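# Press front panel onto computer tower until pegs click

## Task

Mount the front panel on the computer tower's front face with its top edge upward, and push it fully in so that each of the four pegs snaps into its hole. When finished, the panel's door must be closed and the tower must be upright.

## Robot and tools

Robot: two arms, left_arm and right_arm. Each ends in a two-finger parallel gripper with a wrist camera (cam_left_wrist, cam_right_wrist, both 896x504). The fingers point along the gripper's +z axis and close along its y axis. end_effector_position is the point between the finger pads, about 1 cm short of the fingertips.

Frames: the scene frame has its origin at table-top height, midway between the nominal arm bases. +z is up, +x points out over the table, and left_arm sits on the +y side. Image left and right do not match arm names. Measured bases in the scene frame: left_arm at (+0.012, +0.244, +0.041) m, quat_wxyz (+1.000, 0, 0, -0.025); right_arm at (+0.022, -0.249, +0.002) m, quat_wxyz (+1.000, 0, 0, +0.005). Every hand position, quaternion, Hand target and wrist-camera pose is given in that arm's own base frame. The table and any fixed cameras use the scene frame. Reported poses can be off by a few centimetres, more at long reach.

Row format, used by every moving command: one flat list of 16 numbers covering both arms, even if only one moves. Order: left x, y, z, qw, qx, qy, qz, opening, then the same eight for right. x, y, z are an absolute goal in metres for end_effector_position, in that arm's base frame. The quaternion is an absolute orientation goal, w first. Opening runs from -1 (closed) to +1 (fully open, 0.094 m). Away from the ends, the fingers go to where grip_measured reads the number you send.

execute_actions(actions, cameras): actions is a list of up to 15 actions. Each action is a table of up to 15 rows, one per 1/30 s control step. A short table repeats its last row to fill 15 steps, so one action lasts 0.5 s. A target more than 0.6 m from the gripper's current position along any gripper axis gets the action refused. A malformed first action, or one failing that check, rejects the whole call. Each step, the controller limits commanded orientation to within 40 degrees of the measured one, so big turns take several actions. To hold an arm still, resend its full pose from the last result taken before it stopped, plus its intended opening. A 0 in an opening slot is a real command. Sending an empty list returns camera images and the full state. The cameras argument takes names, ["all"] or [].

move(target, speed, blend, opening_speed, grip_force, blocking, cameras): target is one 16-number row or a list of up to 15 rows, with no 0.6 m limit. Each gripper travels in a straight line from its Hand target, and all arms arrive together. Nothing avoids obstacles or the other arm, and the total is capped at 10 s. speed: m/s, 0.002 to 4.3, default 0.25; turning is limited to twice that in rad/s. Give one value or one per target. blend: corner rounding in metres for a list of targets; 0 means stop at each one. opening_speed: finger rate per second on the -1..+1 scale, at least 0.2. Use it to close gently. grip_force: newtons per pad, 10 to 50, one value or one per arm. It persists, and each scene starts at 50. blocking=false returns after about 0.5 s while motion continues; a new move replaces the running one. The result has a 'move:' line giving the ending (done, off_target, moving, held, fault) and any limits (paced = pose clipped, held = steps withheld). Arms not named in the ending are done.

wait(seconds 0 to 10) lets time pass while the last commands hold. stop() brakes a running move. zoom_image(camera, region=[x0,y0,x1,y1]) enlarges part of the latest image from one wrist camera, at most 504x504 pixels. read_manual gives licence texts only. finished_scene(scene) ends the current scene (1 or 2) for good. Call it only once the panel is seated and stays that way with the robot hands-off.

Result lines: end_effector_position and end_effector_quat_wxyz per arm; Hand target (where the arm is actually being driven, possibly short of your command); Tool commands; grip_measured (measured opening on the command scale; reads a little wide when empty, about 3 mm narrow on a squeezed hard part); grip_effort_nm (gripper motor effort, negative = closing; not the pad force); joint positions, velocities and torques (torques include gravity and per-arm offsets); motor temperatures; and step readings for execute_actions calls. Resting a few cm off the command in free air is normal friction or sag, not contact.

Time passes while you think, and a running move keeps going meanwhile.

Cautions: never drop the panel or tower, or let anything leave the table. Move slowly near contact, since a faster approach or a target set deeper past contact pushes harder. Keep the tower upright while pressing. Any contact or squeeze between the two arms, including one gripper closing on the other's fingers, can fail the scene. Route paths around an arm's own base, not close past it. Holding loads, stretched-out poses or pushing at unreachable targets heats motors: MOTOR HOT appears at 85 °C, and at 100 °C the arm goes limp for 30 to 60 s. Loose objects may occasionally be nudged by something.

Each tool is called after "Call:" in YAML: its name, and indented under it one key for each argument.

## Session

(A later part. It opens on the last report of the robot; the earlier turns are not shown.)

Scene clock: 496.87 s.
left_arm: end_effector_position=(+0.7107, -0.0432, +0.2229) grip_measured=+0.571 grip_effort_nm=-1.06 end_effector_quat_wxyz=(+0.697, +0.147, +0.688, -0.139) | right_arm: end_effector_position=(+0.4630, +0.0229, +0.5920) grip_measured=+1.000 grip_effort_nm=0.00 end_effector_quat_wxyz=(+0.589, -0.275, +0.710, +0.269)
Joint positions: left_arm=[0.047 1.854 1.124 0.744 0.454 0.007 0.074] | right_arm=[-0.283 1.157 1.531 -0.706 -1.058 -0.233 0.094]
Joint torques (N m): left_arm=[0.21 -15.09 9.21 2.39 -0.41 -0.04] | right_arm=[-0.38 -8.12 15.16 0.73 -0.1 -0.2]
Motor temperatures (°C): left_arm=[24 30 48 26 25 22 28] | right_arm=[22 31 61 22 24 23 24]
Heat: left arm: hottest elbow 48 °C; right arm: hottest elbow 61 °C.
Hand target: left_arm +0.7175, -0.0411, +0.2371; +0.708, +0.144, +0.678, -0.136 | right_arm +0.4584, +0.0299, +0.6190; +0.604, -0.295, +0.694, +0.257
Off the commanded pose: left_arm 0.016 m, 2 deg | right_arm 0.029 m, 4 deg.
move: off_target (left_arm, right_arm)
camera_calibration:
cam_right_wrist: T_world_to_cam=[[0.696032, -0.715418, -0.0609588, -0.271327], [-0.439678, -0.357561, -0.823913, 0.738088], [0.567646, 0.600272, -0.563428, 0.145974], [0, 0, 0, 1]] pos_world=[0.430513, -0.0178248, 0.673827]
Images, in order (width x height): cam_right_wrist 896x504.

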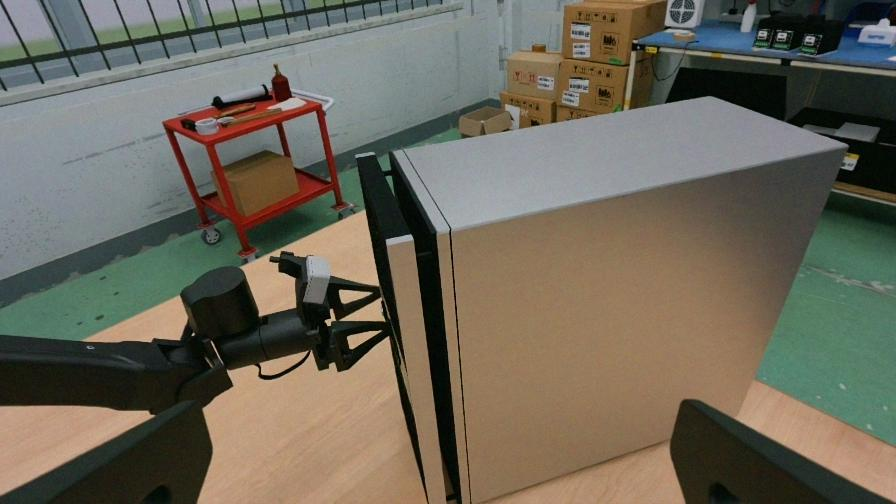

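Call:
move:
  target:
    - [0.718,-0.041,0.233,0.7087,0.1437,0.6784,-0.1357,0.20,0.46,0.03,0.62,0.604,-0.295,0.695,0.257,1]
  speed: 0.02
  cameras: ["cam_right_wrist"]

Call:
zoom_image:
  camera: "cam_right_wrist"
  region: [320, 120, 500, 270]

Scene clock: 504.80 s.
left_arm: end_effector_position=(+0.7107, -0.0432, +0.2228) grip_measured=+0.571 grip_effort_nm=-1.06 end_effector_quat_wxyz=(+0.697, +0.146, +0.688, -0.139) | right_arm: end_effector_position=(+0.4630, +0.0229, +0.5920) grip_measured=+1.000 grip_effort_nm=0.00 end_effector_quat_wxyz=(+0.589, -0.275, +0.710, +0.269)
Joint positions: left_arm=[0.047 1.854 1.124 0.743 0.454 0.007 0.074] | right_arm=[-0.283 1.157 1.531 -0.706 -1.058 -0.233 0.094]
Joint torques (N m): left_arm=[0.03 -14.68 9.01 2.66 -0.39 -0.05] | right_arm=[0.15 -8 15.23 1.03 -0.11 -0.21]
Motor temperatures (°C): left_arm=[24 29 47 26 25 22 28] | right_arm=[22 31 61 22 24 23 24]
Heat: left arm: hottest elbow 47 °C; right arm: hottest elbow 61 °C.
Hand target: left_arm +0.7176, -0.0411, +0.2330; +0.708, +0.144, +0.678, -0.136 | right_arm +0.4584, +0.0299, +0.6190; +0.604, -0.295, +0.694, +0.257
Off the commanded pose: left_arm 0.013 m, 2 deg | right_arm 0.029 m, 4 deg.
move: off_target (left_arm, right_arm)
camera_calibration:
cam_right_wrist: T_world_to_cam=[[0.696032, -0.715418, -0.0609588, -0.271327], [-0.439678, -0.357561, -0.823913, 0.738088], [0.567646, 0.600272, -0.563428, 0.145974], [0, 0, 0, 1]] pos_world=[0.430513, -0.0178248, 0.673827]
Images, in order (width x height): cam_right_wrist 896x504.

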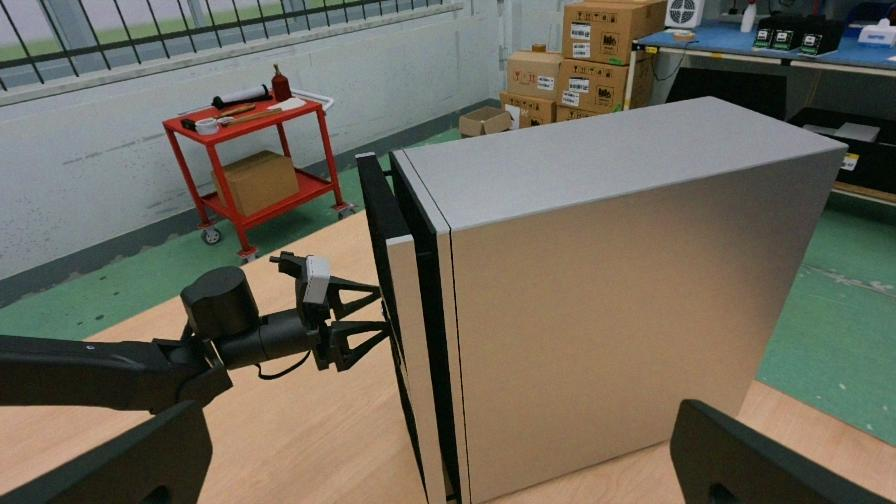

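Scaled by 2.800 from the camera's 896x504 image, which has a finer 1280x720 frame.

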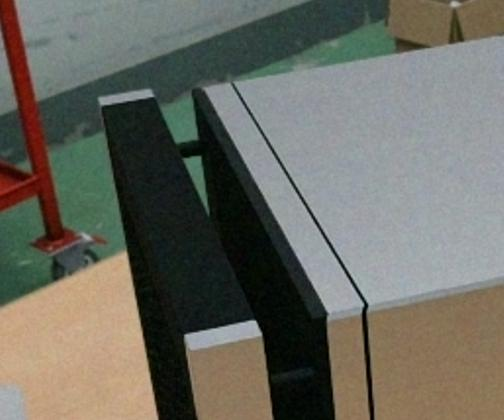

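Call:
move:
  target:
    - [0.745,-0.0545,0.235,0.7087,0.1437,0.6784,-0.1357,0.20,0.46,0.03,0.62,0.604,-0.295,0.695,0.257,1]
    - [0.745,-0.0545,0.228,0.7087,0.1437,0.6784,-0.1357,0.20,0.46,0.03,0.62,0.604,-0.295,0.695,0.257,1]
  speed: 0.02
  cameras: ["cam_right_wrist"]

Call:
zoom_image:
  camera: "cam_right_wrist"
  region: [320, 120, 500, 270]

Scene clock: 514.50 s.
left_arm: end_effector_position=(+0.7122, -0.0424, +0.2137) grip_measured=+0.571 grip_effort_nm=-1.06 end_effector_quat_wxyz=(+0.692, +0.144, +0.694, -0.139) | right_arm: end_effector_position=(+0.4630, +0.0229, +0.5920) grip_measured=+1.000 grip_effort_nm=0.00 end_effector_quat_wxyz=(+0.589, -0.275, +0.710, +0.269)
Joint positions: left_arm=[0.048 1.867 1.124 0.738 0.451 0.008 0.074] | right_arm=[-0.283 1.157 1.531 -0.706 -1.058 -0.233 0.094]
Joint torques (N m): left_arm=[-1.61 -11.46 14.01 2.28 -1.39 -0.04] | right_arm=[-0.38 -8.06 15.06 0.9 -0.1 -0.2]
Motor temperatures (°C): left_arm=[24 29 47 26 25 21 28] | right_arm=[22 31 62 22 24 23 24]
Heat: left arm: hottest elbow 47 °C; right arm: hottest elbow 62 °C.
Hand target: left_arm +0.7400, -0.0546, +0.2282; +0.708, +0.143, +0.678, -0.136 | right_arm +0.4584, +0.0299, +0.6190; +0.604, -0.295, +0.694, +0.257
Off the commanded pose: left_arm 0.038 m, 3 deg | right_arm 0.029 m, 4 deg.
move: off_target (left_arm, right_arm)
camera_calibration:
cam_right_wrist: T_world_to_cam=[[0.696032, -0.715418, -0.0609588, -0.271327], [-0.439678, -0.357561, -0.823913, 0.738088], [0.567646, 0.600272, -0.563428, 0.145974], [0, 0, 0, 1]] pos_world=[0.430513, -0.0178248, 0.673827]
Images, in order (width x height): cam_right_wrist 896x504.

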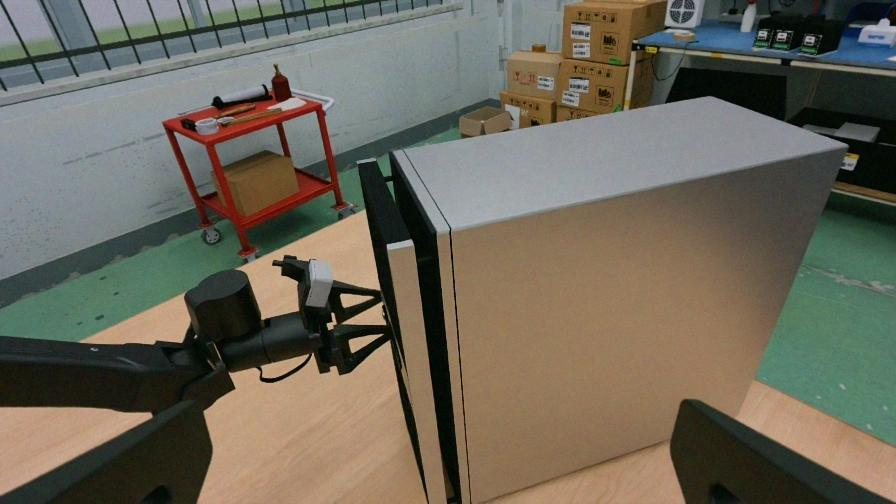

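Scaled by 2.800 from the camera's 896x504 image, which has a finer 1280x720 frame.

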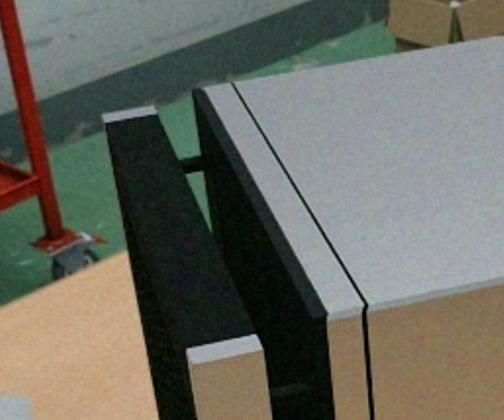

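Call:
move:
  target:
    - [0.745,-0.0545,0.228,0.7087,0.1437,0.6784,-0.1357,0.20,0.46,0.03,0.35,0.604,-0.295,0.695,0.257,1]
    - [0.745,-0.0545,0.228,0.7087,0.1437,0.6784,-0.1357,0.20,0.5,0.0,0.1,0.593,-0.368,0.625,0.349,1]
  speed: 0.3
  blend: 0.03
  cameras: ["cam_right_wrist","cam_left_wrist"]

Call:
zoom_image:
  camera: "cam_right_wrist"
  region: [330, 90, 570, 330]

Scene clock: 539.20 s.
left_arm: end_effector_position=(+0.7122, -0.0424, +0.2137) grip_measured=+0.571 grip_effort_nm=-1.06 end_effector_quat_wxyz=(+0.692, +0.144, +0.694, -0.139) | right_arm: end_effector_position=(+0.4905, +0.0084, +0.0958) grip_measured=+1.000 grip_effort_nm=0.00 end_effector_quat_wxyz=(+0.585, -0.369, +0.628, +0.356)
Joint positions: left_arm=[0.048 1.867 1.124 0.738 0.451 0.008 0.074] | right_arm=[-0.339 1.852 0.749 0.721 -1.405 -0.362 0.094]
Joint torques (N m): left_arm=[-2.14 -11.58 14 2.33 -1.4 -0.03] | right_arm=[-1.96 -12.75 7.31 1.68 -0.26 0.09]
Motor temperatures (°C): left_arm=[24 29 48 26 26 21 28] | right_arm=[22 31 61 22 24 23 24]
Heat: left arm: hottest elbow 48 °C; right arm: hottest elbow 61 °C.
Hand target: left_arm +0.7400, -0.0546, +0.2282; +0.708, +0.143, +0.678, -0.136 | right_arm +0.4995, +0.0000, +0.1001; +0.592, -0.369, +0.626, +0.349
Off the commanded pose: left_arm 0.038 m, 3 deg | right_arm 0.013 m, 1 deg.
move: off_target (left_arm, right_arm)
camera_calibration:
cam_left_wrist: T_world_to_cam=[[-0.390687, -0.920365, -0.0170968, 0.243967], [-0.386501, 0.180866, -0.904381, 0.514954], [0.835452, -0.346722, -0.426384, -0.42909], [0, 0, 0, 1]] pos_world=[0.652829, -0.0173741, 0.286928]
cam_right_wrist: T_world_to_cam=[[0.871824, -0.489383, -0.0206615, -0.423], [-0.250397, -0.409029, -0.877495, 0.248931], [0.42098, 0.770194, -0.479141, -0.0781345], [0, 0, 0, 1]] pos_world=[0.464006, -0.0450106, 0.172258]

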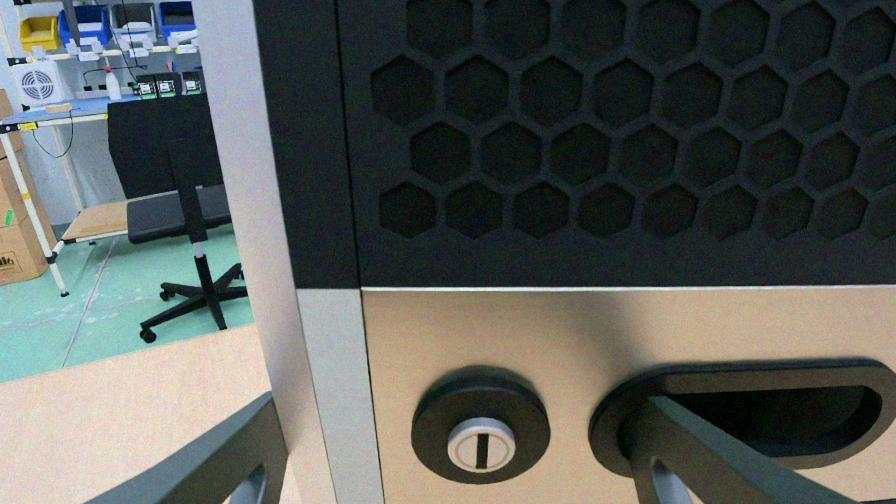

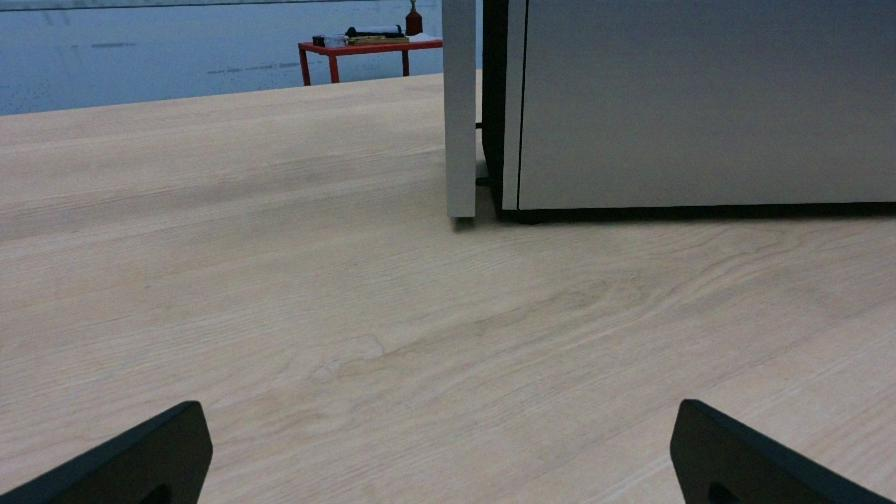

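Scaled by 2.100 from the camera's 896x504 image, which has a finer 1280x720 frame.

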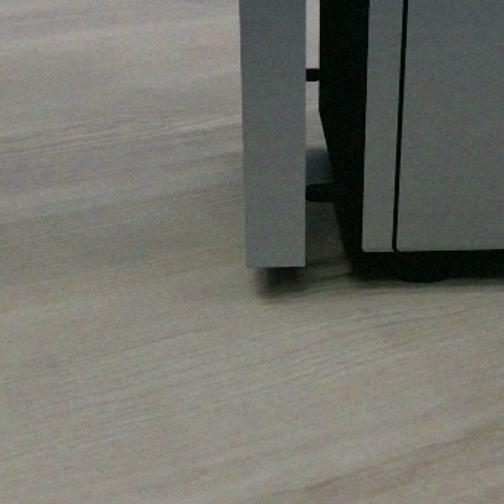

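Call:
move:
  target:
    - [0.728,-0.0465,0.243,0.7087,0.1437,0.6784,-0.1357,0.20,0.46,0.03,0.35,0.604,-0.295,0.695,0.257,1]
    - [0.728,-0.0465,0.243,0.7087,0.1437,0.6784,-0.1357,0.20,0.55,0.08,0.5,0.6925,-0.302,0.512,0.4076,1]
    - [0.728,-0.0465,0.243,0.7087,0.1437,0.6784,-0.1357,0.20,0.615,0.1425,0.5,0.6925,-0.302,0.512,0.4076,1]
  speed: 0.2
  blend: 0.03
  cameras: ["cam_right_wrist"]

Scene clock: 604.07 s.
left_arm: end_effector_position=(+0.7119, -0.0422, +0.2141) grip_measured=+0.571 grip_effort_nm=-1.06 end_effector_quat_wxyz=(+0.691, +0.145, +0.694, -0.140) | right_arm: end_effector_position=(+0.6096, +0.1392, +0.4749) grip_measured=+1.000 grip_effort_nm=0.00 end_effector_quat_wxyz=(+0.679, -0.289, +0.530, +0.418)
Joint positions: left_arm=[0.049 1.865 1.124 0.736 0.455 0.008 0.074] | right_arm=[-0.011 1.594 1.283 0.836 -0.998 0.506 0.094]
Joint torques (N m): left_arm=[-0.56 -15.79 11.33 1.76 -0.89 -0.06] | right_arm=[-1.2 -14.15 14.78 0.44 0.44 -0.21]
Motor temperatures (°C): left_arm=[24 29 51 26 27 21 28] | right_arm=[22 32 49 22 24 23 24]
Heat: left arm: hottest elbow 51 °C; right arm: hottest elbow 49 °C.
Hand target: left_arm +0.7256, -0.0466, +0.2434; +0.708, +0.143, +0.678, -0.136 | right_arm +0.6133, +0.1421, +0.4994; +0.693, -0.302, +0.512, +0.408
Off the commanded pose: left_arm 0.033 m, 3 deg | right_arm 0.026 m, 3 deg.
move: off_target (left_arm, right_arm)
camera_calibration:
cam_right_wrist: T_world_to_cam=[[0.865927, -0.496406, -0.061251, -0.431161], [-0.133119, -0.110687, -0.9849, 0.602795], [0.48213, 0.861005, -0.161928, -0.247924], [0, 0, 0, 1]] pos_world=[0.57313, 0.0661546, 0.527138]
Images, in order (width x height): cam_right_wrist 896x504.

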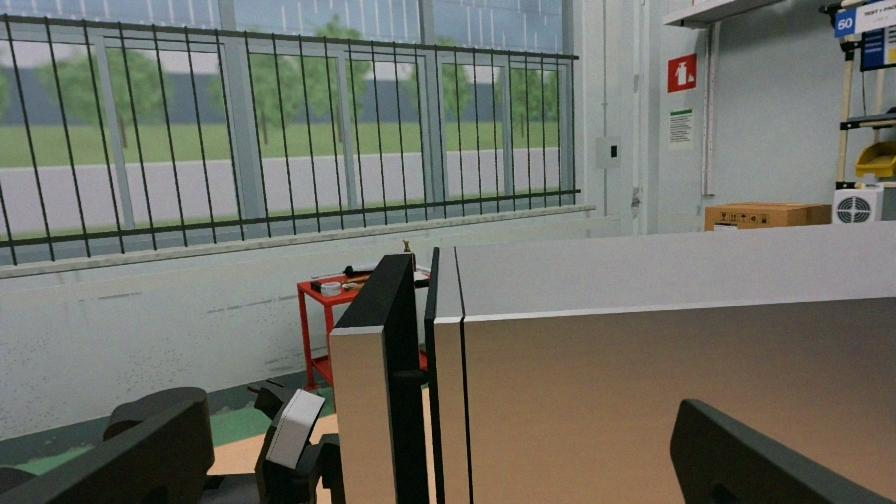

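Call:
zoom_image:
  camera: "cam_right_wrist"
  region: [320, 225, 500, 405]

Call:
zoom_image:
  camera: "cam_right_wrist"
  region: [370, 235, 470, 285]

Call:
zoom_image:
  camera: "cam_right_wrist"
  region: [320, 295, 480, 375]

Scaled by 2.800 from the camera's 896x504 image, which has a finer 1280x720 frame.

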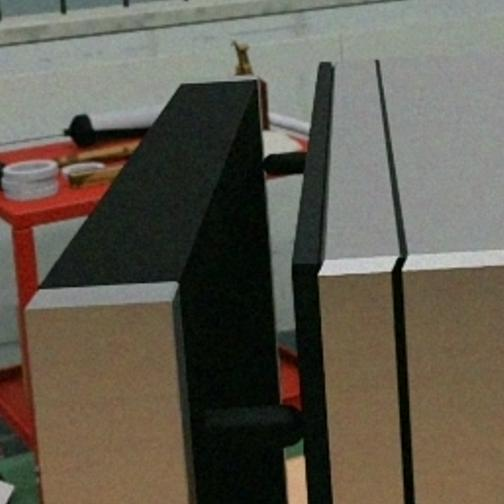

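Scaled by 5.040 from the camera's 896x504 image, which has a finer 1280x720 frame.

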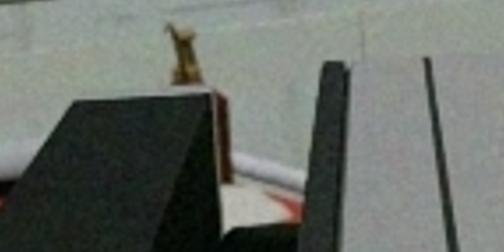

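Scaled by 3.150 from the camera's 896x504 image, which has a finer 1280x720 frame.

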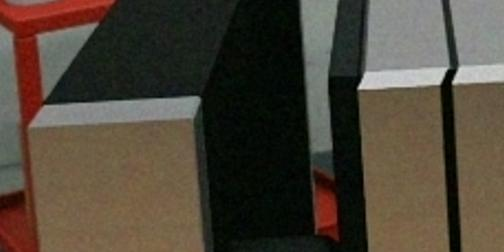

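Call:
move:
  target:
    - [0.720,-0.0425,0.268,0.7099,0.1495,0.6796,-0.1297,0.20,0.615,0.1425,0.5,0.6925,-0.302,0.512,0.4076,1]
  speed: 0.03

Scene clock: 625.60 s.
left_arm: end_effector_position=(+0.7096, -0.0412, +0.2171) grip_measured=+0.569 grip_effort_nm=-1.06 end_effector_quat_wxyz=(+0.679, +0.147, +0.706, -0.135) | right_arm: end_effector_position=(+0.6096, +0.1392, +0.4749) grip_measured=+1.000 grip_effort_nm=0.00 end_effector_quat_wxyz=(+0.679, -0.289, +0.530, +0.418)
Joint positions: left_arm=[0.049 1.838 1.124 0.668 0.45 0.029 0.074] | right_arm=[-0.011 1.594 1.283 0.836 -0.998 0.506 0.094]
Joint torques (N m): left_arm=[-0.32 -17.96 10.92 2.21 -0.32 -0.07] | right_arm=[-1.2 -13.8 14.79 0.54 0.42 -0.18]
Heat: left arm: hottest elbow 50 °C; right arm: hottest elbow 52 °C.
Hand target: left_arm +0.7170, -0.0424, +0.2680; +0.708, +0.149, +0.678, -0.130 | right_arm +0.6133, +0.1421, +0.4994; +0.693, -0.302, +0.512, +0.408
Off the commanded pose: left_arm 0.052 m, 5 deg | right_arm 0.026 m, 3 deg.
move: off_target (left_arm, right_arm)

Call:
move:
  target:
    - [0.720,-0.0425,0.262,0.7233,0.1475,0.6628,-0.1290,0.20,0.615,0.1425,0.5,0.6925,-0.302,0.512,0.4076,1]
  speed: 0.03
  cameras: ["cam_right_wrist"]

Call:
zoom_image:
  camera: "cam_right_wrist"
  region: [320, 225, 500, 405]

Scene clock: 633.83 s.
left_arm: end_effector_position=(+0.7099, -0.0409, +0.2277) grip_measured=+0.563 grip_effort_nm=-1.05 end_effector_quat_wxyz=(+0.695, +0.150, +0.691, -0.130) | right_arm: end_effector_position=(+0.6096, +0.1392, +0.4749) grip_measured=+1.000 grip_effort_nm=0.00 end_effector_quat_wxyz=(+0.679, -0.289, +0.530, +0.418)
Joint positions: left_arm=[0.049 1.838 1.124 0.714 0.448 0.029 0.073] | right_arm=[-0.011 1.594 1.283 0.836 -0.998 0.506 0.094]
Joint torques (N m): left_arm=[-0.26 -15.56 10.29 3.58 -0.38 -0.17] | right_arm=[-0.85 -14.15 14.71 0.7 0.45 -0.21]
Heat: left arm: hottest elbow 49 °C; right arm: hottest elbow 53 °C.
Hand target: left_arm +0.7179, -0.0424, +0.2619; +0.723, +0.148, +0.663, -0.129 | right_arm +0.6133, +0.1421, +0.4994; +0.693, -0.302, +0.512, +0.408
Off the commanded pose: left_arm 0.036 m, 5 deg | right_arm 0.026 m, 3 deg.
move: off_target (left_arm, right_arm)
camera_calibration:
cam_right_wrist: T_world_to_cam=[[0.865908, -0.496485, -0.0608761, -0.431255], [-0.132806, -0.110859, -0.984923, 0.602626], [0.482251, 0.860937, -0.16193, -0.24794], [0, 0, 0, 1]] pos_world=[0.573029, 0.0661549, 0.527138]
Images, in order (width x height): cam_right_wrist 896x504.

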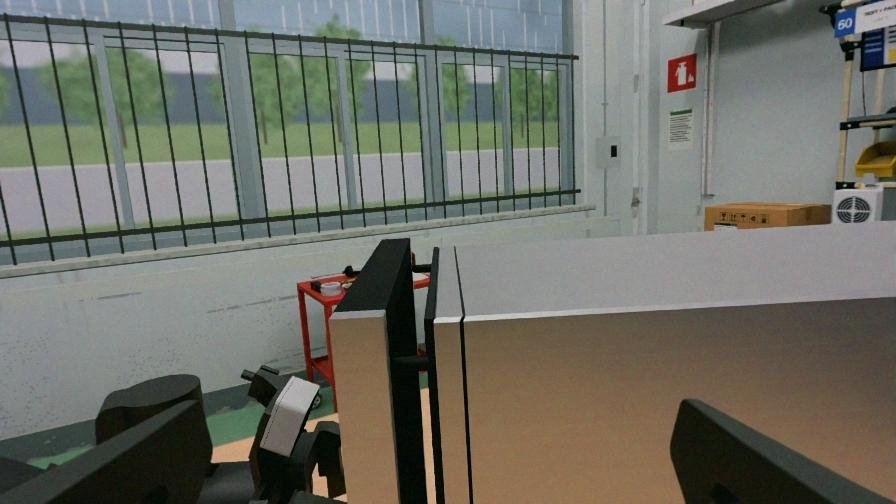

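Scaled by 2.800 from the camera's 896x504 image, which has a finer 1280x720 frame.

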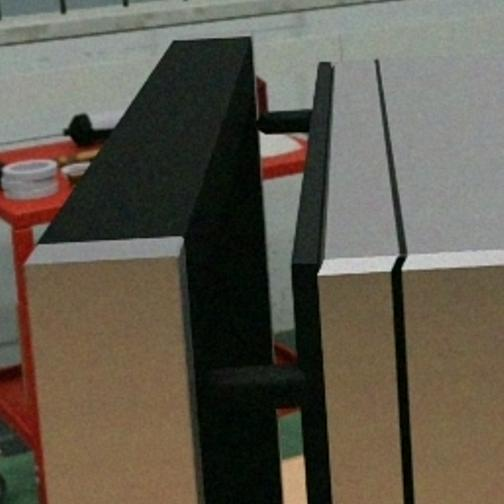

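Call:
move:
  target:
    - [0.720,-0.0425,0.240,0.7057,0.1360,0.6815,-0.1383,0.20,0.615,0.1425,0.5,0.6925,-0.302,0.512,0.4076,1]
  speed: 0.03
  cameras: ["cam_right_wrist"]

Call:
zoom_image:
  camera: "cam_right_wrist"
  region: [320, 225, 500, 405]

Scene clock: 653.23 s.
left_arm: end_effector_position=(+0.7100, -0.0409, +0.2272) grip_measured=+0.563 grip_effort_nm=-1.06 end_effector_quat_wxyz=(+0.695, +0.150, +0.691, -0.130) | right_arm: end_effector_position=(+0.6096, +0.1392, +0.4749) grip_measured=+1.000 grip_effort_nm=0.00 end_effector_quat_wxyz=(+0.679, -0.289, +0.530, +0.418)
Joint positions: left_arm=[0.049 1.839 1.124 0.714 0.448 0.028 0.073] | right_arm=[-0.011 1.594 1.283 0.836 -0.998 0.506 0.094]
Joint torques (N m): left_arm=[-0.44 -14.04 9.77 2.71 -0.59 -0.37] | right_arm=[-1.32 -13.33 14.75 0.61 0.41 -0.15]
Motor temperatures (°C): left_arm=[24 31 48 26 26 22 28] | right_arm=[22 34 55 22 24 23 24]
Heat: left arm: hottest elbow 48 °C; right arm: hottest elbow 55 °C.
Hand target: left_arm +0.7192, -0.0424, +0.2401; +0.705, +0.136, +0.682, -0.138 | right_arm +0.6133, +0.1421, +0.4994; +0.693, -0.302, +0.512, +0.408
Off the commanded pose: left_arm 0.016 m, 2 deg | right_arm 0.026 m, 3 deg.
move: off_target (left_arm, right_arm)
camera_calibration:
cam_right_wrist: T_world_to_cam=[[0.865908, -0.496485, -0.0608761, -0.431255], [-0.132806, -0.110859, -0.984923, 0.602626], [0.482251, 0.860937, -0.16193, -0.24794], [0, 0, 0, 1]] pos_world=[0.573029, 0.0661549, 0.527138]
Images, in order (width x height): cam_right_wrist 896x504.

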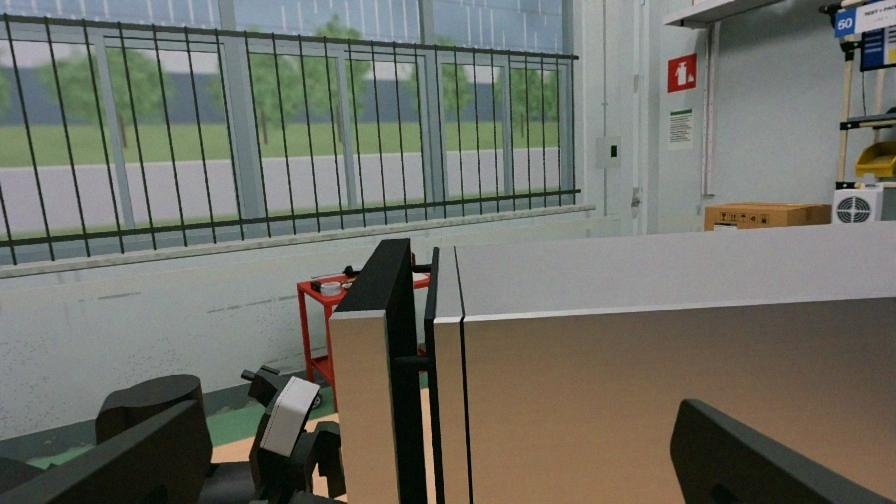

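Scaled by 2.800 from the camera's 896x504 image, which has a finer 1280x720 frame.

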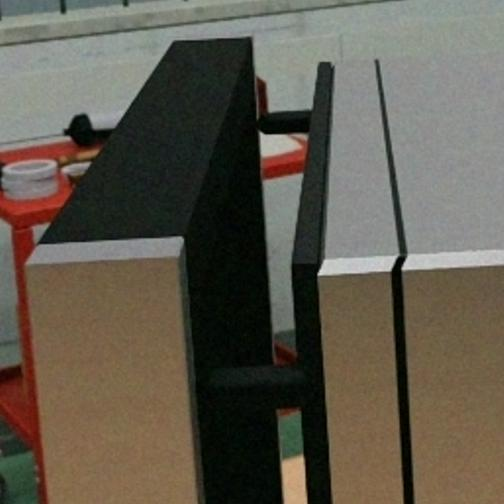

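Call:
move:
  target:
    - [0.716,-0.0405,0.236,0.6996,0.1325,0.6877,-0.1420,0.20,0.615,0.1425,0.5,0.6925,-0.302,0.512,0.4076,1]
  speed: 0.03

Scene clock: 657.87 s.
left_arm: end_effector_position=(+0.7100, -0.0409, +0.2272) grip_measured=+0.563 grip_effort_nm=-1.06 end_effector_quat_wxyz=(+0.695, +0.150, +0.691, -0.130) | right_arm: end_effector_position=(+0.6096, +0.1392, +0.4749) grip_measured=+1.000 grip_effort_nm=0.00 end_effector_quat_wxyz=(+0.679, -0.289, +0.530, +0.418)
Joint positions: left_arm=[0.049 1.839 1.124 0.714 0.448 0.028 0.073] | right_arm=[-0.011 1.594 1.283 0.836 -0.998 0.506 0.094]
Joint torques (N m): left_arm=[0.03 -14.97 8.92 2.36 -0.41 -0.38] | right_arm=[-1.03 -13.8 14.82 0.55 0.43 -0.16]
Motor temperatures (°C): left_arm=[24 30 47 26 26 22 28] | right_arm=[22 34 55 22 24 23 24]
Heat: left arm: hottest elbow 47 °C; right arm: hottest elbow 55 °C.
Hand target: left_arm +0.7157, -0.0404, +0.2361; +0.699, +0.133, +0.688, -0.142 | right_arm +0.6133, +0.1421, +0.4994; +0.693, -0.302, +0.512, +0.408
Off the commanded pose: left_arm 0.011 m, 2 deg | right_arm 0.026 m, 3 deg.
move: off_target (left_arm, right_arm)

Call:
move:
  target:
    - [0.716,-0.0405,0.232,0.6976,0.1285,0.6897,-0.1460,0.20,0.615,0.1425,0.5,0.6925,-0.302,0.512,0.4076,1]
  speed: 0.03

Call:
move:
  target:
    - [0.716,-0.0405,0.230,0.6946,0.1245,0.6927,-0.1500,0.20,0.615,0.1425,0.5,0.6925,-0.302,0.512,0.4076,1]
  speed: 0.03
  cameras: ["cam_right_wrist"]

Call:
zoom_image:
  camera: "cam_right_wrist"
  region: [320, 225, 500, 405]

Scene clock: 663.33 s.
left_arm: end_effector_position=(+0.7099, -0.0409, +0.2270) grip_measured=+0.563 grip_effort_nm=-1.06 end_effector_quat_wxyz=(+0.695, +0.149, +0.691, -0.131) | right_arm: end_effector_position=(+0.6096, +0.1392, +0.4749) grip_measured=+1.000 grip_effort_nm=0.00 end_effector_quat_wxyz=(+0.679, -0.289, +0.530, +0.418)
Joint positions: left_arm=[0.049 1.839 1.124 0.714 0.448 0.026 0.073] | right_arm=[-0.011 1.594 1.283 0.836 -0.998 0.506 0.094]
Joint torques (N m): left_arm=[-0.03 -14.39 8.79 2.44 -0.44 -0.48] | right_arm=[-1.38 -14.04 15.04 0.51 0.45 -0.17]
Motor temperatures (°C): left_arm=[24 30 47 26 26 22 28] | right_arm=[22 34 56 22 24 23 24]
Heat: left arm: hottest elbow 47 °C; right arm: hottest elbow 56 °C.
Hand target: left_arm +0.7157, -0.0404, +0.2320; +0.697, +0.129, +0.690, -0.146 | right_arm +0.6133, +0.1421, +0.4994; +0.693, -0.302, +0.512, +0.408
Off the commanded pose: left_arm 0.008 m, 3 deg | right_arm 0.026 m, 3 deg.
move: off_target (left_arm, right_arm)

Scene clock: 664.03 s.
left_arm: end_effector_position=(+0.7095, -0.0409, +0.2250) grip_measured=+0.563 grip_effort_nm=-1.06 end_effector_quat_wxyz=(+0.693, +0.146, +0.693, -0.134) | right_arm: end_effector_position=(+0.6096, +0.1392, +0.4749) grip_measured=+1.000 grip_effort_nm=0.00 end_effector_quat_wxyz=(+0.679, -0.289, +0.530, +0.418)
Joint positions: left_arm=[0.049 1.84 1.122 0.714 0.448 0.018 0.073] | right_arm=[-0.011 1.594 1.283 0.836 -0.998 0.506 0.094]
Joint torques (N m): left_arm=[0.09 -14.33 8.8 2.24 -0.42 -0.49] | right_arm=[-1.03 -13.86 14.82 0.53 0.48 -0.2]
Motor temperatures (°C): left_arm=[24 30 47 26 26 22 28] | right_arm=[22 34 56 22 24 23 24]
Heat: left arm: hottest elbow 47 °C; right arm: hottest elbow 56 °C.
Hand target: left_arm +0.7157, -0.0404, +0.2299; +0.694, +0.125, +0.693, -0.150 | right_arm +0.6133, +0.1421, +0.4994; +0.693, -0.302, +0.512, +0.408
Off the commanded pose: left_arm 0.008 m, 3 deg | right_arm 0.026 m, 3 deg.
move: off_target (left_arm, right_arm)
camera_calibration:
cam_right_wrist: T_world_to_cam=[[0.865908, -0.496485, -0.0608761, -0.431255], [-0.132806, -0.110859, -0.984923, 0.602626], [0.482251, 0.860937, -0.16193, -0.24794], [0, 0, 0, 1]] pos_world=[0.573029, 0.0661549, 0.527138]
Images, in order (width x height): cam_right_wrist 896x504.

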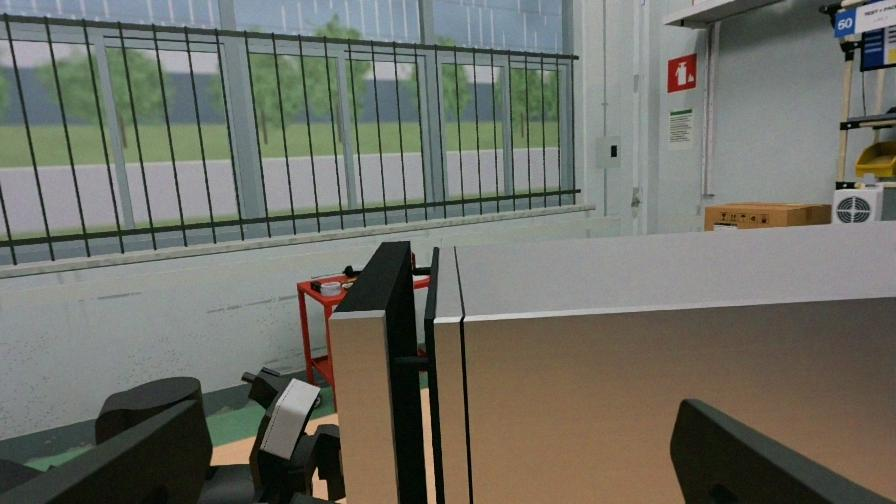

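Scaled by 2.800 from the camera's 896x504 image, which has a finer 1280x720 frame.

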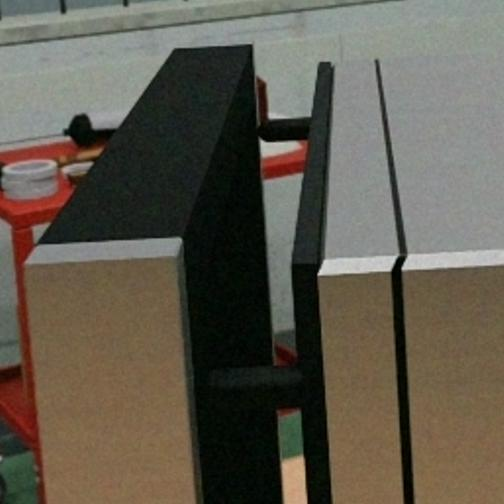

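Call:
move:
  target:
    - [0.718,-0.0415,0.224,0.6956,0.1230,0.6907,-0.1515,0.20,0.615,0.1425,0.5,0.6925,-0.302,0.512,0.4076,1]
  speed: 0.03
  cameras: ["cam_right_wrist"]

Call:
zoom_image:
  camera: "cam_right_wrist"
  region: [320, 225, 500, 405]

Scene clock: 671.13 s.
left_arm: end_effector_position=(+0.7097, -0.0422, +0.2187) grip_measured=+0.562 grip_effort_nm=-1.06 end_effector_quat_wxyz=(+0.689, +0.143, +0.697, -0.142) | right_arm: end_effector_position=(+0.6096, +0.1392, +0.4749) grip_measured=+1.000 grip_effort_nm=0.00 end_effector_quat_wxyz=(+0.679, -0.289, +0.530, +0.418)
Joint positions: left_arm=[0.049 1.849 1.121 0.715 0.454 0.005 0.073] | right_arm=[-0.011 1.594 1.283 0.836 -0.998 0.506 0.094]
Joint torques (N m): left_arm=[0.15 -14.1 8.92 3.02 -0.78 -0.43] | right_arm=[-1.03 -13.98 14.9 0.47 0.44 -0.19]
Motor temperatures (°C): left_arm=[24 30 46 26 26 22 28] | right_arm=[22 34 56 22 24 23 24]
Heat: left arm: hottest elbow 46 °C; right arm: hottest elbow 56 °C.
Hand target: left_arm +0.7176, -0.0414, +0.2239; +0.696, +0.124, +0.691, -0.152 | right_arm +0.6133, +0.1421, +0.4994; +0.693, -0.302, +0.512, +0.408
Off the commanded pose: left_arm 0.010 m, 3 deg | right_arm 0.026 m, 3 deg.
move: off_target (left_arm, right_arm)
camera_calibration:
cam_right_wrist: T_world_to_cam=[[0.865908, -0.496485, -0.0608761, -0.431255], [-0.132806, -0.110859, -0.984923, 0.602626], [0.482251, 0.860937, -0.16193, -0.24794], [0, 0, 0, 1]] pos_world=[0.573029, 0.0661549, 0.527138]
Images, in order (width x height): cam_right_wrist 896x504.

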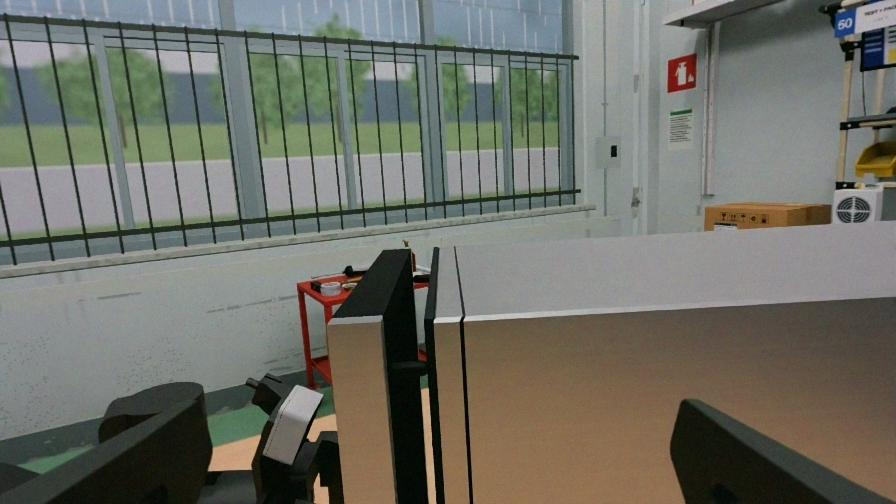

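Scaled by 2.800 from the camera's 896x504 image, which has a finer 1280x720 frame.

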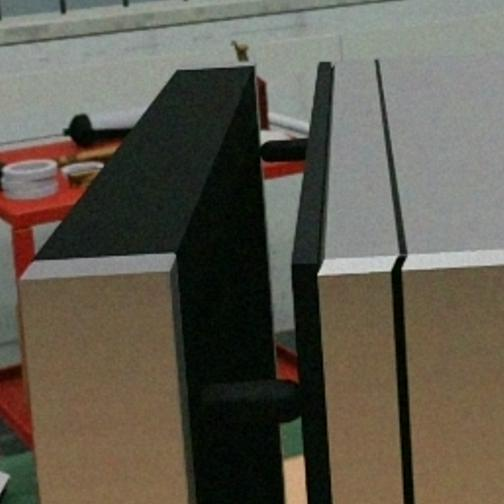

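Call:
move:
  target:
    - [0.718,-0.0425,0.226,0.6896,0.1455,0.6977,-0.1345,0.20,0.615,0.1425,0.5,0.6925,-0.302,0.512,0.4076,1]
  speed: 0.03

Scene clock: 679.80 s.
left_arm: end_effector_position=(+0.7095, -0.0425, +0.2124) grip_measured=+0.560 grip_effort_nm=-1.06 end_effector_quat_wxyz=(+0.680, +0.147, +0.705, -0.139) | right_arm: end_effector_position=(+0.6096, +0.1392, +0.4749) grip_measured=+1.000 grip_effort_nm=0.00 end_effector_quat_wxyz=(+0.679, -0.289, +0.530, +0.418)
Joint positions: left_arm=[0.049 1.849 1.121 0.687 0.456 0.022 0.073] | right_arm=[-0.011 1.594 1.283 0.836 -0.998 0.506 0.094]
Joint torques (N m): left_arm=[0.03 -15.21 9.43 2.11 -0.53 -0.01] | right_arm=[-1.14 -13.74 14.83 0.53 0.42 -0.17]
Motor temperatures (°C): left_arm=[24 29 45 26 26 22 28] | right_arm=[22 35 57 22 24 23 24]
Heat: left arm: hottest elbow 45 °C; right arm: hottest elbow 57 °C.
Hand target: left_arm +0.7174, -0.0424, +0.2260; +0.689, +0.145, +0.697, -0.134 | right_arm +0.6133, +0.1421, +0.4994; +0.693, -0.302, +0.512, +0.408
Off the commanded pose: left_arm 0.016 m, 1 deg | right_arm 0.026 m, 3 deg.
move: off_target (left_arm, right_arm)

Call:
move:
  target:
    - [0.718,-0.0425,0.230,0.6936,0.1325,0.6937,-0.1470,0.20,0.615,0.1425,0.5,0.6925,-0.302,0.512,0.4076,1]
  speed: 0.03

Call:
move:
  target:
    - [0.718,-0.0425,0.230,0.6956,0.1295,0.6917,-0.1500,0.20,0.615,0.1425,0.5,0.6925,-0.302,0.512,0.4076,1]
  speed: 0.03

Scene clock: 686.90 s.
left_arm: end_effector_position=(+0.7095, -0.0425, +0.2124) grip_measured=+0.560 grip_effort_nm=-1.06 end_effector_quat_wxyz=(+0.680, +0.147, +0.705, -0.139) | right_arm: end_effector_position=(+0.6096, +0.1392, +0.4749) grip_measured=+1.000 grip_effort_nm=0.00 end_effector_quat_wxyz=(+0.679, -0.289, +0.530, +0.418)
Joint positions: left_arm=[0.049 1.849 1.121 0.687 0.456 0.021 0.073] | right_arm=[-0.011 1.594 1.283 0.836 -0.998 0.506 0.094]
Joint torques (N m): left_arm=[-0.09 -14.86 9.36 2.86 -0.51 -0.35] | right_arm=[-1.55 -14.1 14.76 0.43 0.44 -0.21]
Motor temperatures (°C): left_arm=[24 29 45 26 26 22 28] | right_arm=[22 35 57 22 24 23 24]
Heat: left arm: hottest elbow 45 °C; right arm: hottest elbow 57 °C.
Hand target: left_arm +0.7172, -0.0424, +0.2300; +0.693, +0.133, +0.693, -0.147 | right_arm +0.6133, +0.1421, +0.4994; +0.693, -0.302, +0.512, +0.408
Off the commanded pose: left_arm 0.020 m, 3 deg | right_arm 0.026 m, 3 deg.
move: off_target (left_arm, right_arm)

Scene clock: 687.60 s.
left_arm: end_effector_position=(+0.7095, -0.0425, +0.2128) grip_measured=+0.560 grip_effort_nm=-1.06 end_effector_quat_wxyz=(+0.680, +0.146, +0.704, -0.140) | right_arm: end_effector_position=(+0.6096, +0.1392, +0.4749) grip_measured=+1.000 grip_effort_nm=0.00 end_effector_quat_wxyz=(+0.679, -0.289, +0.530, +0.418)
Joint positions: left_arm=[0.049 1.849 1.121 0.689 0.456 0.019 0.073] | right_arm=[-0.011 1.594 1.283 0.836 -0.998 0.506 0.094]
Joint torques (N m): left_arm=[0.03 -14.86 9.32 3.06 -0.53 -0.43] | right_arm=[-0.91 -13.98 14.76 0.46 0.44 -0.16]
Motor temperatures (°C): left_arm=[24 29 45 26 26 22 28] | right_arm=[22 35 57 22 24 23 24]
Heat: left arm: hottest elbow 45 °C; right arm: hottest elbow 57 °C.
Hand target: left_arm +0.7171, -0.0424, +0.2300; +0.695, +0.130, +0.691, -0.150 | right_arm +0.6133, +0.1421, +0.4994; +0.693, -0.302, +0.512, +0.408
Off the commanded pose: left_arm 0.019 m, 3 deg | right_arm 0.026 m, 3 deg.
move: off_target (left_arm, right_arm)

Call:
move:
  target:
    - [0.718,-0.0425,0.230,0.6966,0.1275,0.6907,-0.1520,0.20,0.615,0.1425,0.5,0.6925,-0.302,0.512,0.4076,1]
  speed: 0.03

Call:
move:
  target:
    - [0.718,-0.0425,0.230,0.6976,0.1265,0.6897,-0.1530,0.20,0.615,0.1425,0.5,0.6925,-0.302,0.512,0.4076,1]
  speed: 0.03

Scene clock: 693.07 s.
left_arm: end_effector_position=(+0.7095, -0.0425, +0.2130) grip_measured=+0.560 grip_effort_nm=-1.06 end_effector_quat_wxyz=(+0.681, +0.146, +0.704, -0.140) | right_arm: end_effector_position=(+0.6096, +0.1392, +0.4749) grip_measured=+1.000 grip_effort_nm=0.00 end_effector_quat_wxyz=(+0.679, -0.289, +0.530, +0.418)
Joint positions: left_arm=[0.049 1.85 1.121 0.692 0.456 0.017 0.073] | right_arm=[-0.011 1.594 1.283 0.836 -0.998 0.506 0.094]
Joint torques (N m): left_arm=[0.09 -14.68 9.26 3.36 -0.52 -0.5] | right_arm=[-0.73 -13.45 14.79 0.59 0.44 -0.22]
Motor temperatures (°C): left_arm=[24 29 44 26 26 22 28] | right_arm=[22 35 57 22 24 23 24]
Heat: left arm: hottest elbow 44 °C; right arm: hottest elbow 57 °C.
Hand target: left_arm +0.7171, -0.0424, +0.2300; +0.696, +0.128, +0.690, -0.152 | right_arm +0.6133, +0.1421, +0.4994; +0.693, -0.302, +0.512, +0.408
Off the commanded pose: left_arm 0.019 m, 3 deg | right_arm 0.026 m, 3 deg.
move: off_target (left_arm, right_arm)

Scene clock: 693.80 s.
left_arm: end_effector_position=(+0.7096, -0.0426, +0.2132) grip_measured=+0.560 grip_effort_nm=-1.06 end_effector_quat_wxyz=(+0.682, +0.146, +0.702, -0.141) | right_arm: end_effector_position=(+0.6096, +0.1392, +0.4749) grip_measured=+1.000 grip_effort_nm=0.00 end_effector_quat_wxyz=(+0.679, -0.289, +0.530, +0.418)
Joint positions: left_arm=[0.049 1.851 1.121 0.697 0.457 0.016 0.073] | right_arm=[-0.011 1.594 1.283 0.836 -0.998 0.506 0.094]
Joint torques (N m): left_arm=[-0.03 -14.62 9.2 3.26 -0.52 -0.5] | right_arm=[-0.85 -13.45 14.89 0.59 0.43 -0.2]
Motor temperatures (°C): left_arm=[24 29 44 26 26 22 28] | right_arm=[22 35 57 22 24 23 24]
Heat: left arm: hottest elbow 44 °C; right arm: hottest elbow 57 °C.
Hand target: left_arm +0.7171, -0.0424, +0.2301; +0.697, +0.127, +0.689, -0.153 | right_arm +0.6133, +0.1421, +0.4994; +0.693, -0.302, +0.512, +0.408
Off the commanded pose: left_arm 0.019 m, 3 deg | right_arm 0.026 m, 3 deg.
move: off_target (left_arm, right_arm)

Call:
move:
  target:
    - [0.718,-0.0425,0.230,0.6970,0.1253,0.6903,-0.1542,0.20,0.615,0.1425,0.5,0.6925,-0.302,0.512,0.4076,1]
  speed: 0.03

Call:
move:
  target:
    - [0.718,-0.0425,0.262,0.6970,0.1253,0.6903,-0.1542,0.20,0.615,0.1425,0.5,0.6925,-0.302,0.512,0.4076,1]
  speed: 0.03

Scene clock: 698.57 s.
left_arm: end_effector_position=(+0.7096, -0.0426, +0.2129) grip_measured=+0.560 grip_effort_nm=-1.06 end_effector_quat_wxyz=(+0.682, +0.146, +0.703, -0.141) | right_arm: end_effector_position=(+0.6096, +0.1392, +0.4749) grip_measured=+1.000 grip_effort_nm=0.00 end_effector_quat_wxyz=(+0.679, -0.289, +0.530, +0.418)
Joint positions: left_arm=[0.049 1.851 1.121 0.697 0.457 0.015 0.073] | right_arm=[-0.011 1.594 1.283 0.836 -0.998 0.506 0.094]
Joint torques (N m): left_arm=[-0.09 -14.74 9.21 3.15 -0.53 -0.53] | right_arm=[-0.56 -14.27 14.69 0.44 0.44 -0.2]
Motor temperatures (°C): left_arm=[24 30 44 26 26 22 28] | right_arm=[22 35 57 22 24 23 24]
Heat: left arm: hottest elbow 44 °C; right arm: hottest elbow 57 °C.
Hand target: left_arm +0.7172, -0.0424, +0.2299; +0.696, +0.126, +0.690, -0.154 | right_arm +0.6133, +0.1421, +0.4994; +0.693, -0.302, +0.512, +0.408
Off the commanded pose: left_arm 0.019 m, 4 deg | right_arm 0.026 m, 3 deg.
move: off_target (left_arm, right_arm)

Scene clock: 700.23 s.
left_arm: end_effector_position=(+0.7078, -0.0438, +0.2139) grip_measured=+0.558 grip_effort_nm=-1.06 end_effector_quat_wxyz=(+0.671, +0.136, +0.714, -0.150) | right_arm: end_effector_position=(+0.6096, +0.1392, +0.4749) grip_measured=+1.000 grip_effort_nm=0.00 end_effector_quat_wxyz=(+0.679, -0.289, +0.530, +0.418)
Joint positions: left_arm=[0.047 1.835 1.121 0.653 0.454 -0.005 0.073] | right_arm=[-0.011 1.594 1.283 0.836 -0.998 0.506 0.094]
Joint torques (N m): left_arm=[0.15 -17.67 10.71 2.1 -0.36 -0.33] | right_arm=[-1.2 -13.68 14.78 0.51 0.45 -0.2]
Motor temperatures (°C): left_arm=[24 30 44 26 26 22 28] | right_arm=[22 35 57 22 24 23 24]
Heat: left arm: hottest elbow 44 °C; right arm: hottest elbow 57 °C.
Hand target: left_arm +0.7154, -0.0426, +0.2618; +0.696, +0.126, +0.690, -0.155 | right_arm +0.6133, +0.1421, +0.4994; +0.693, -0.302, +0.512, +0.408
Off the commanded pose: left_arm 0.049 m, 4 deg | right_arm 0.026 m, 3 deg.
move: off_target (left_arm, right_arm)

Call:
move:
  target:
    - [0.718,-0.0415,0.276,0.6912,0.1384,0.6961,-0.1360,0.20,0.615,0.1425,0.5,0.6925,-0.302,0.512,0.4076,1]
    - [0.718,-0.0415,0.240,0.6912,0.1384,0.6961,-0.1360,0.20,0.615,0.1425,0.5,0.6925,-0.302,0.512,0.4076,1]
  speed: 0.03
  cameras: ["cam_right_wrist"]

Call:
zoom_image:
  camera: "cam_right_wrist"
  region: [320, 225, 500, 405]

Scene clock: 713.33 s.
left_arm: end_effector_position=(+0.7074, -0.0415, +0.2174) grip_measured=+0.554 grip_effort_nm=-1.06 end_effector_quat_wxyz=(+0.670, +0.138, +0.716, -0.138) | right_arm: end_effector_position=(+0.6096, +0.1392, +0.4749) grip_measured=+1.000 grip_effort_nm=0.00 end_effector_quat_wxyz=(+0.679, -0.289, +0.530, +0.418)
Joint positions: left_arm=[0.047 1.822 1.121 0.631 0.439 0.016 0.073] | right_arm=[-0.011 1.594 1.283 0.836 -0.998 0.506 0.094]
Joint torques (N m): left_arm=[-0.32 -14.56 10.03 3.3 -0.11 -0.07] | right_arm=[-1.32 -14.04 14.86 0.49 0.43 -0.2]
Motor temperatures (°C): left_arm=[24 30 43 26 26 22 28] | right_arm=[22 35 58 22 24 23 24]
Heat: left arm: hottest elbow 43 °C; right arm: hottest elbow 58 °C.
Hand target: left_arm +0.7167, -0.0416, +0.2399; +0.691, +0.139, +0.696, -0.136 | right_arm +0.6133, +0.1421, +0.4994; +0.693, -0.302, +0.512, +0.408
Off the commanded pose: left_arm 0.025 m, 3 deg | right_arm 0.026 m, 3 deg.
move: off_target (left_arm, right_arm)
camera_calibration:
cam_right_wrist: T_world_to_cam=[[0.865908, -0.496485, -0.0608761, -0.431255], [-0.132806, -0.110859, -0.984923, 0.602626], [0.482251, 0.860937, -0.16193, -0.24794], [0, 0, 0, 1]] pos_world=[0.573029, 0.0661549, 0.527138]
Images, in order (width x height): cam_right_wrist 896x504.

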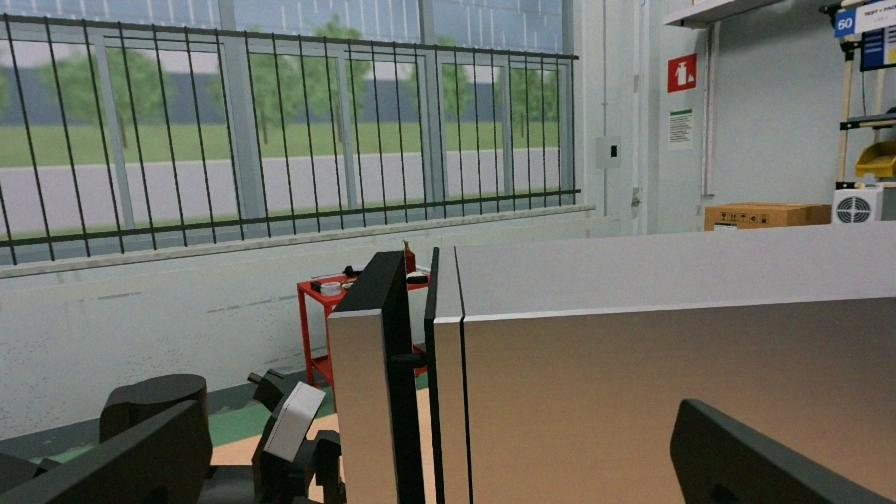

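Scaled by 2.800 from the camera's 896x504 image, which has a finer 1280x720 frame.

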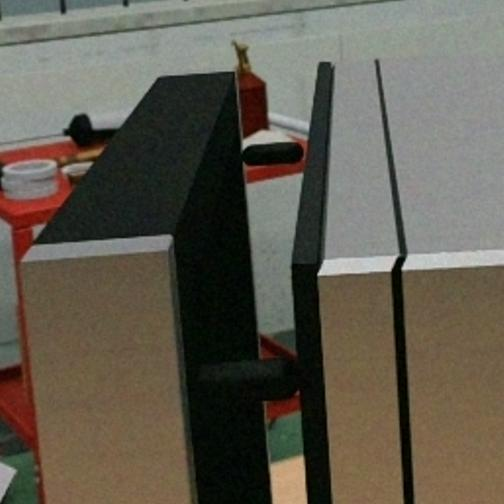

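Call:
execute_actions:
  actions: []
  cameras: ["cam_left_wrist","cam_right_wrist"]

Call:
zoom_image:
  camera: "cam_left_wrist"
  region: [280, 200, 780, 504]

Scene clock: 719.53 s.
left_arm: end_effector_position=(+0.7074, -0.0415, +0.2174) grip_measured=+0.554 grip_effort_nm=-1.06 end_effector_quat_wxyz=(+0.670, +0.138, +0.716, -0.138) | right_arm: end_effector_position=(+0.6096, +0.1392, +0.4749) grip_measured=+1.000 grip_effort_nm=0.00 end_effector_quat_wxyz=(+0.679, -0.289, +0.530, +0.418)
Joint positions: left_arm=[0.047 1.822 1.121 0.631 0.439 0.016 0.073] | right_arm=[-0.011 1.594 1.283 0.836 -0.998 0.506 0.094]
Joint velocities: within noise
Joint torques (N m): left_arm=[0.03 -14.68 10.06 3.33 -0.11 -0.07] | right_arm=[-1.14 -14.04 14.84 0.46 0.44 -0.18]
Motor temperatures (°C): left_arm=[24 30 43 26 26 22 28] | right_arm=[22 35 58 22 24 23 24]
Heat: left arm: hottest elbow 43 °C; right arm: hottest elbow 58 °C.
Hand target: left_arm +0.7167, -0.0416, +0.2399; +0.691, +0.139, +0.696, -0.136 | right_arm +0.6133, +0.1421, +0.4994; +0.693, -0.302, +0.512, +0.408
Tool commands: left_gripper/opening=+0.2 right_gripper/opening=+1.0
Off the commanded pose: left_arm 0.025 m, 3 deg | right_arm 0.026 m, 3 deg.
camera_calibration:
cam_left_wrist: T_world_to_cam=[[-0.381164, -0.924503, 0.00274461, 0.231735], [-0.445017, 0.180873, -0.877066, 0.551707], [0.810354, -0.335528, -0.480362, -0.39322], [0, 0, 0, 1]] pos_world=[0.652495, -0.0174847, 0.294359]
cam_right_wrist: T_world_to_cam=[[0.865908, -0.496485, -0.0608761, -0.431255], [-0.132806, -0.110859, -0.984923, 0.602626], [0.482251, 0.860937, -0.16193, -0.24794], [0, 0, 0, 1]] pos_world=[0.573029, 0.0661549, 0.527138]

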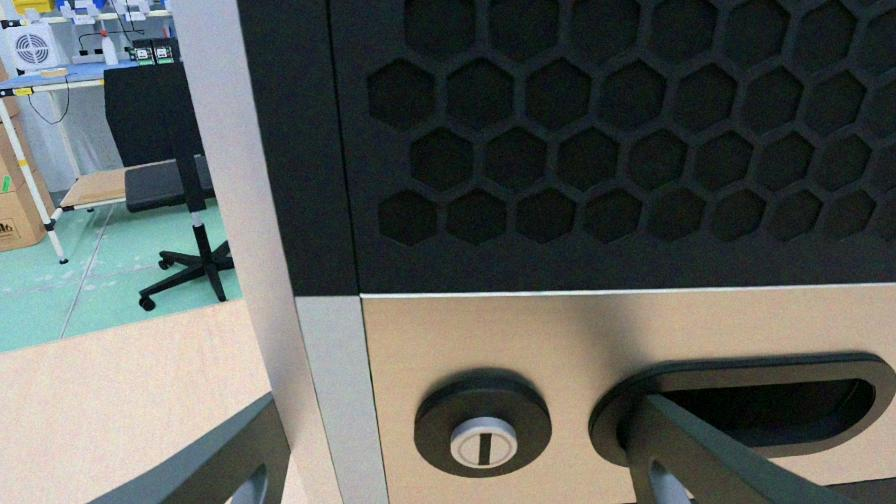

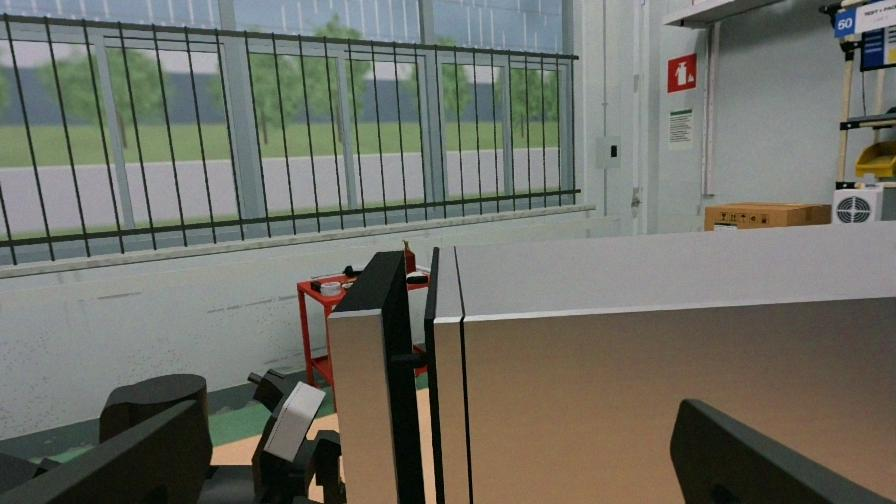

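Scaled by 1.008 from the camera's 896x504 image, which has a finer 1280x720 frame.

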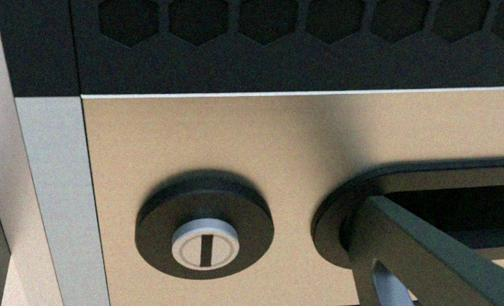

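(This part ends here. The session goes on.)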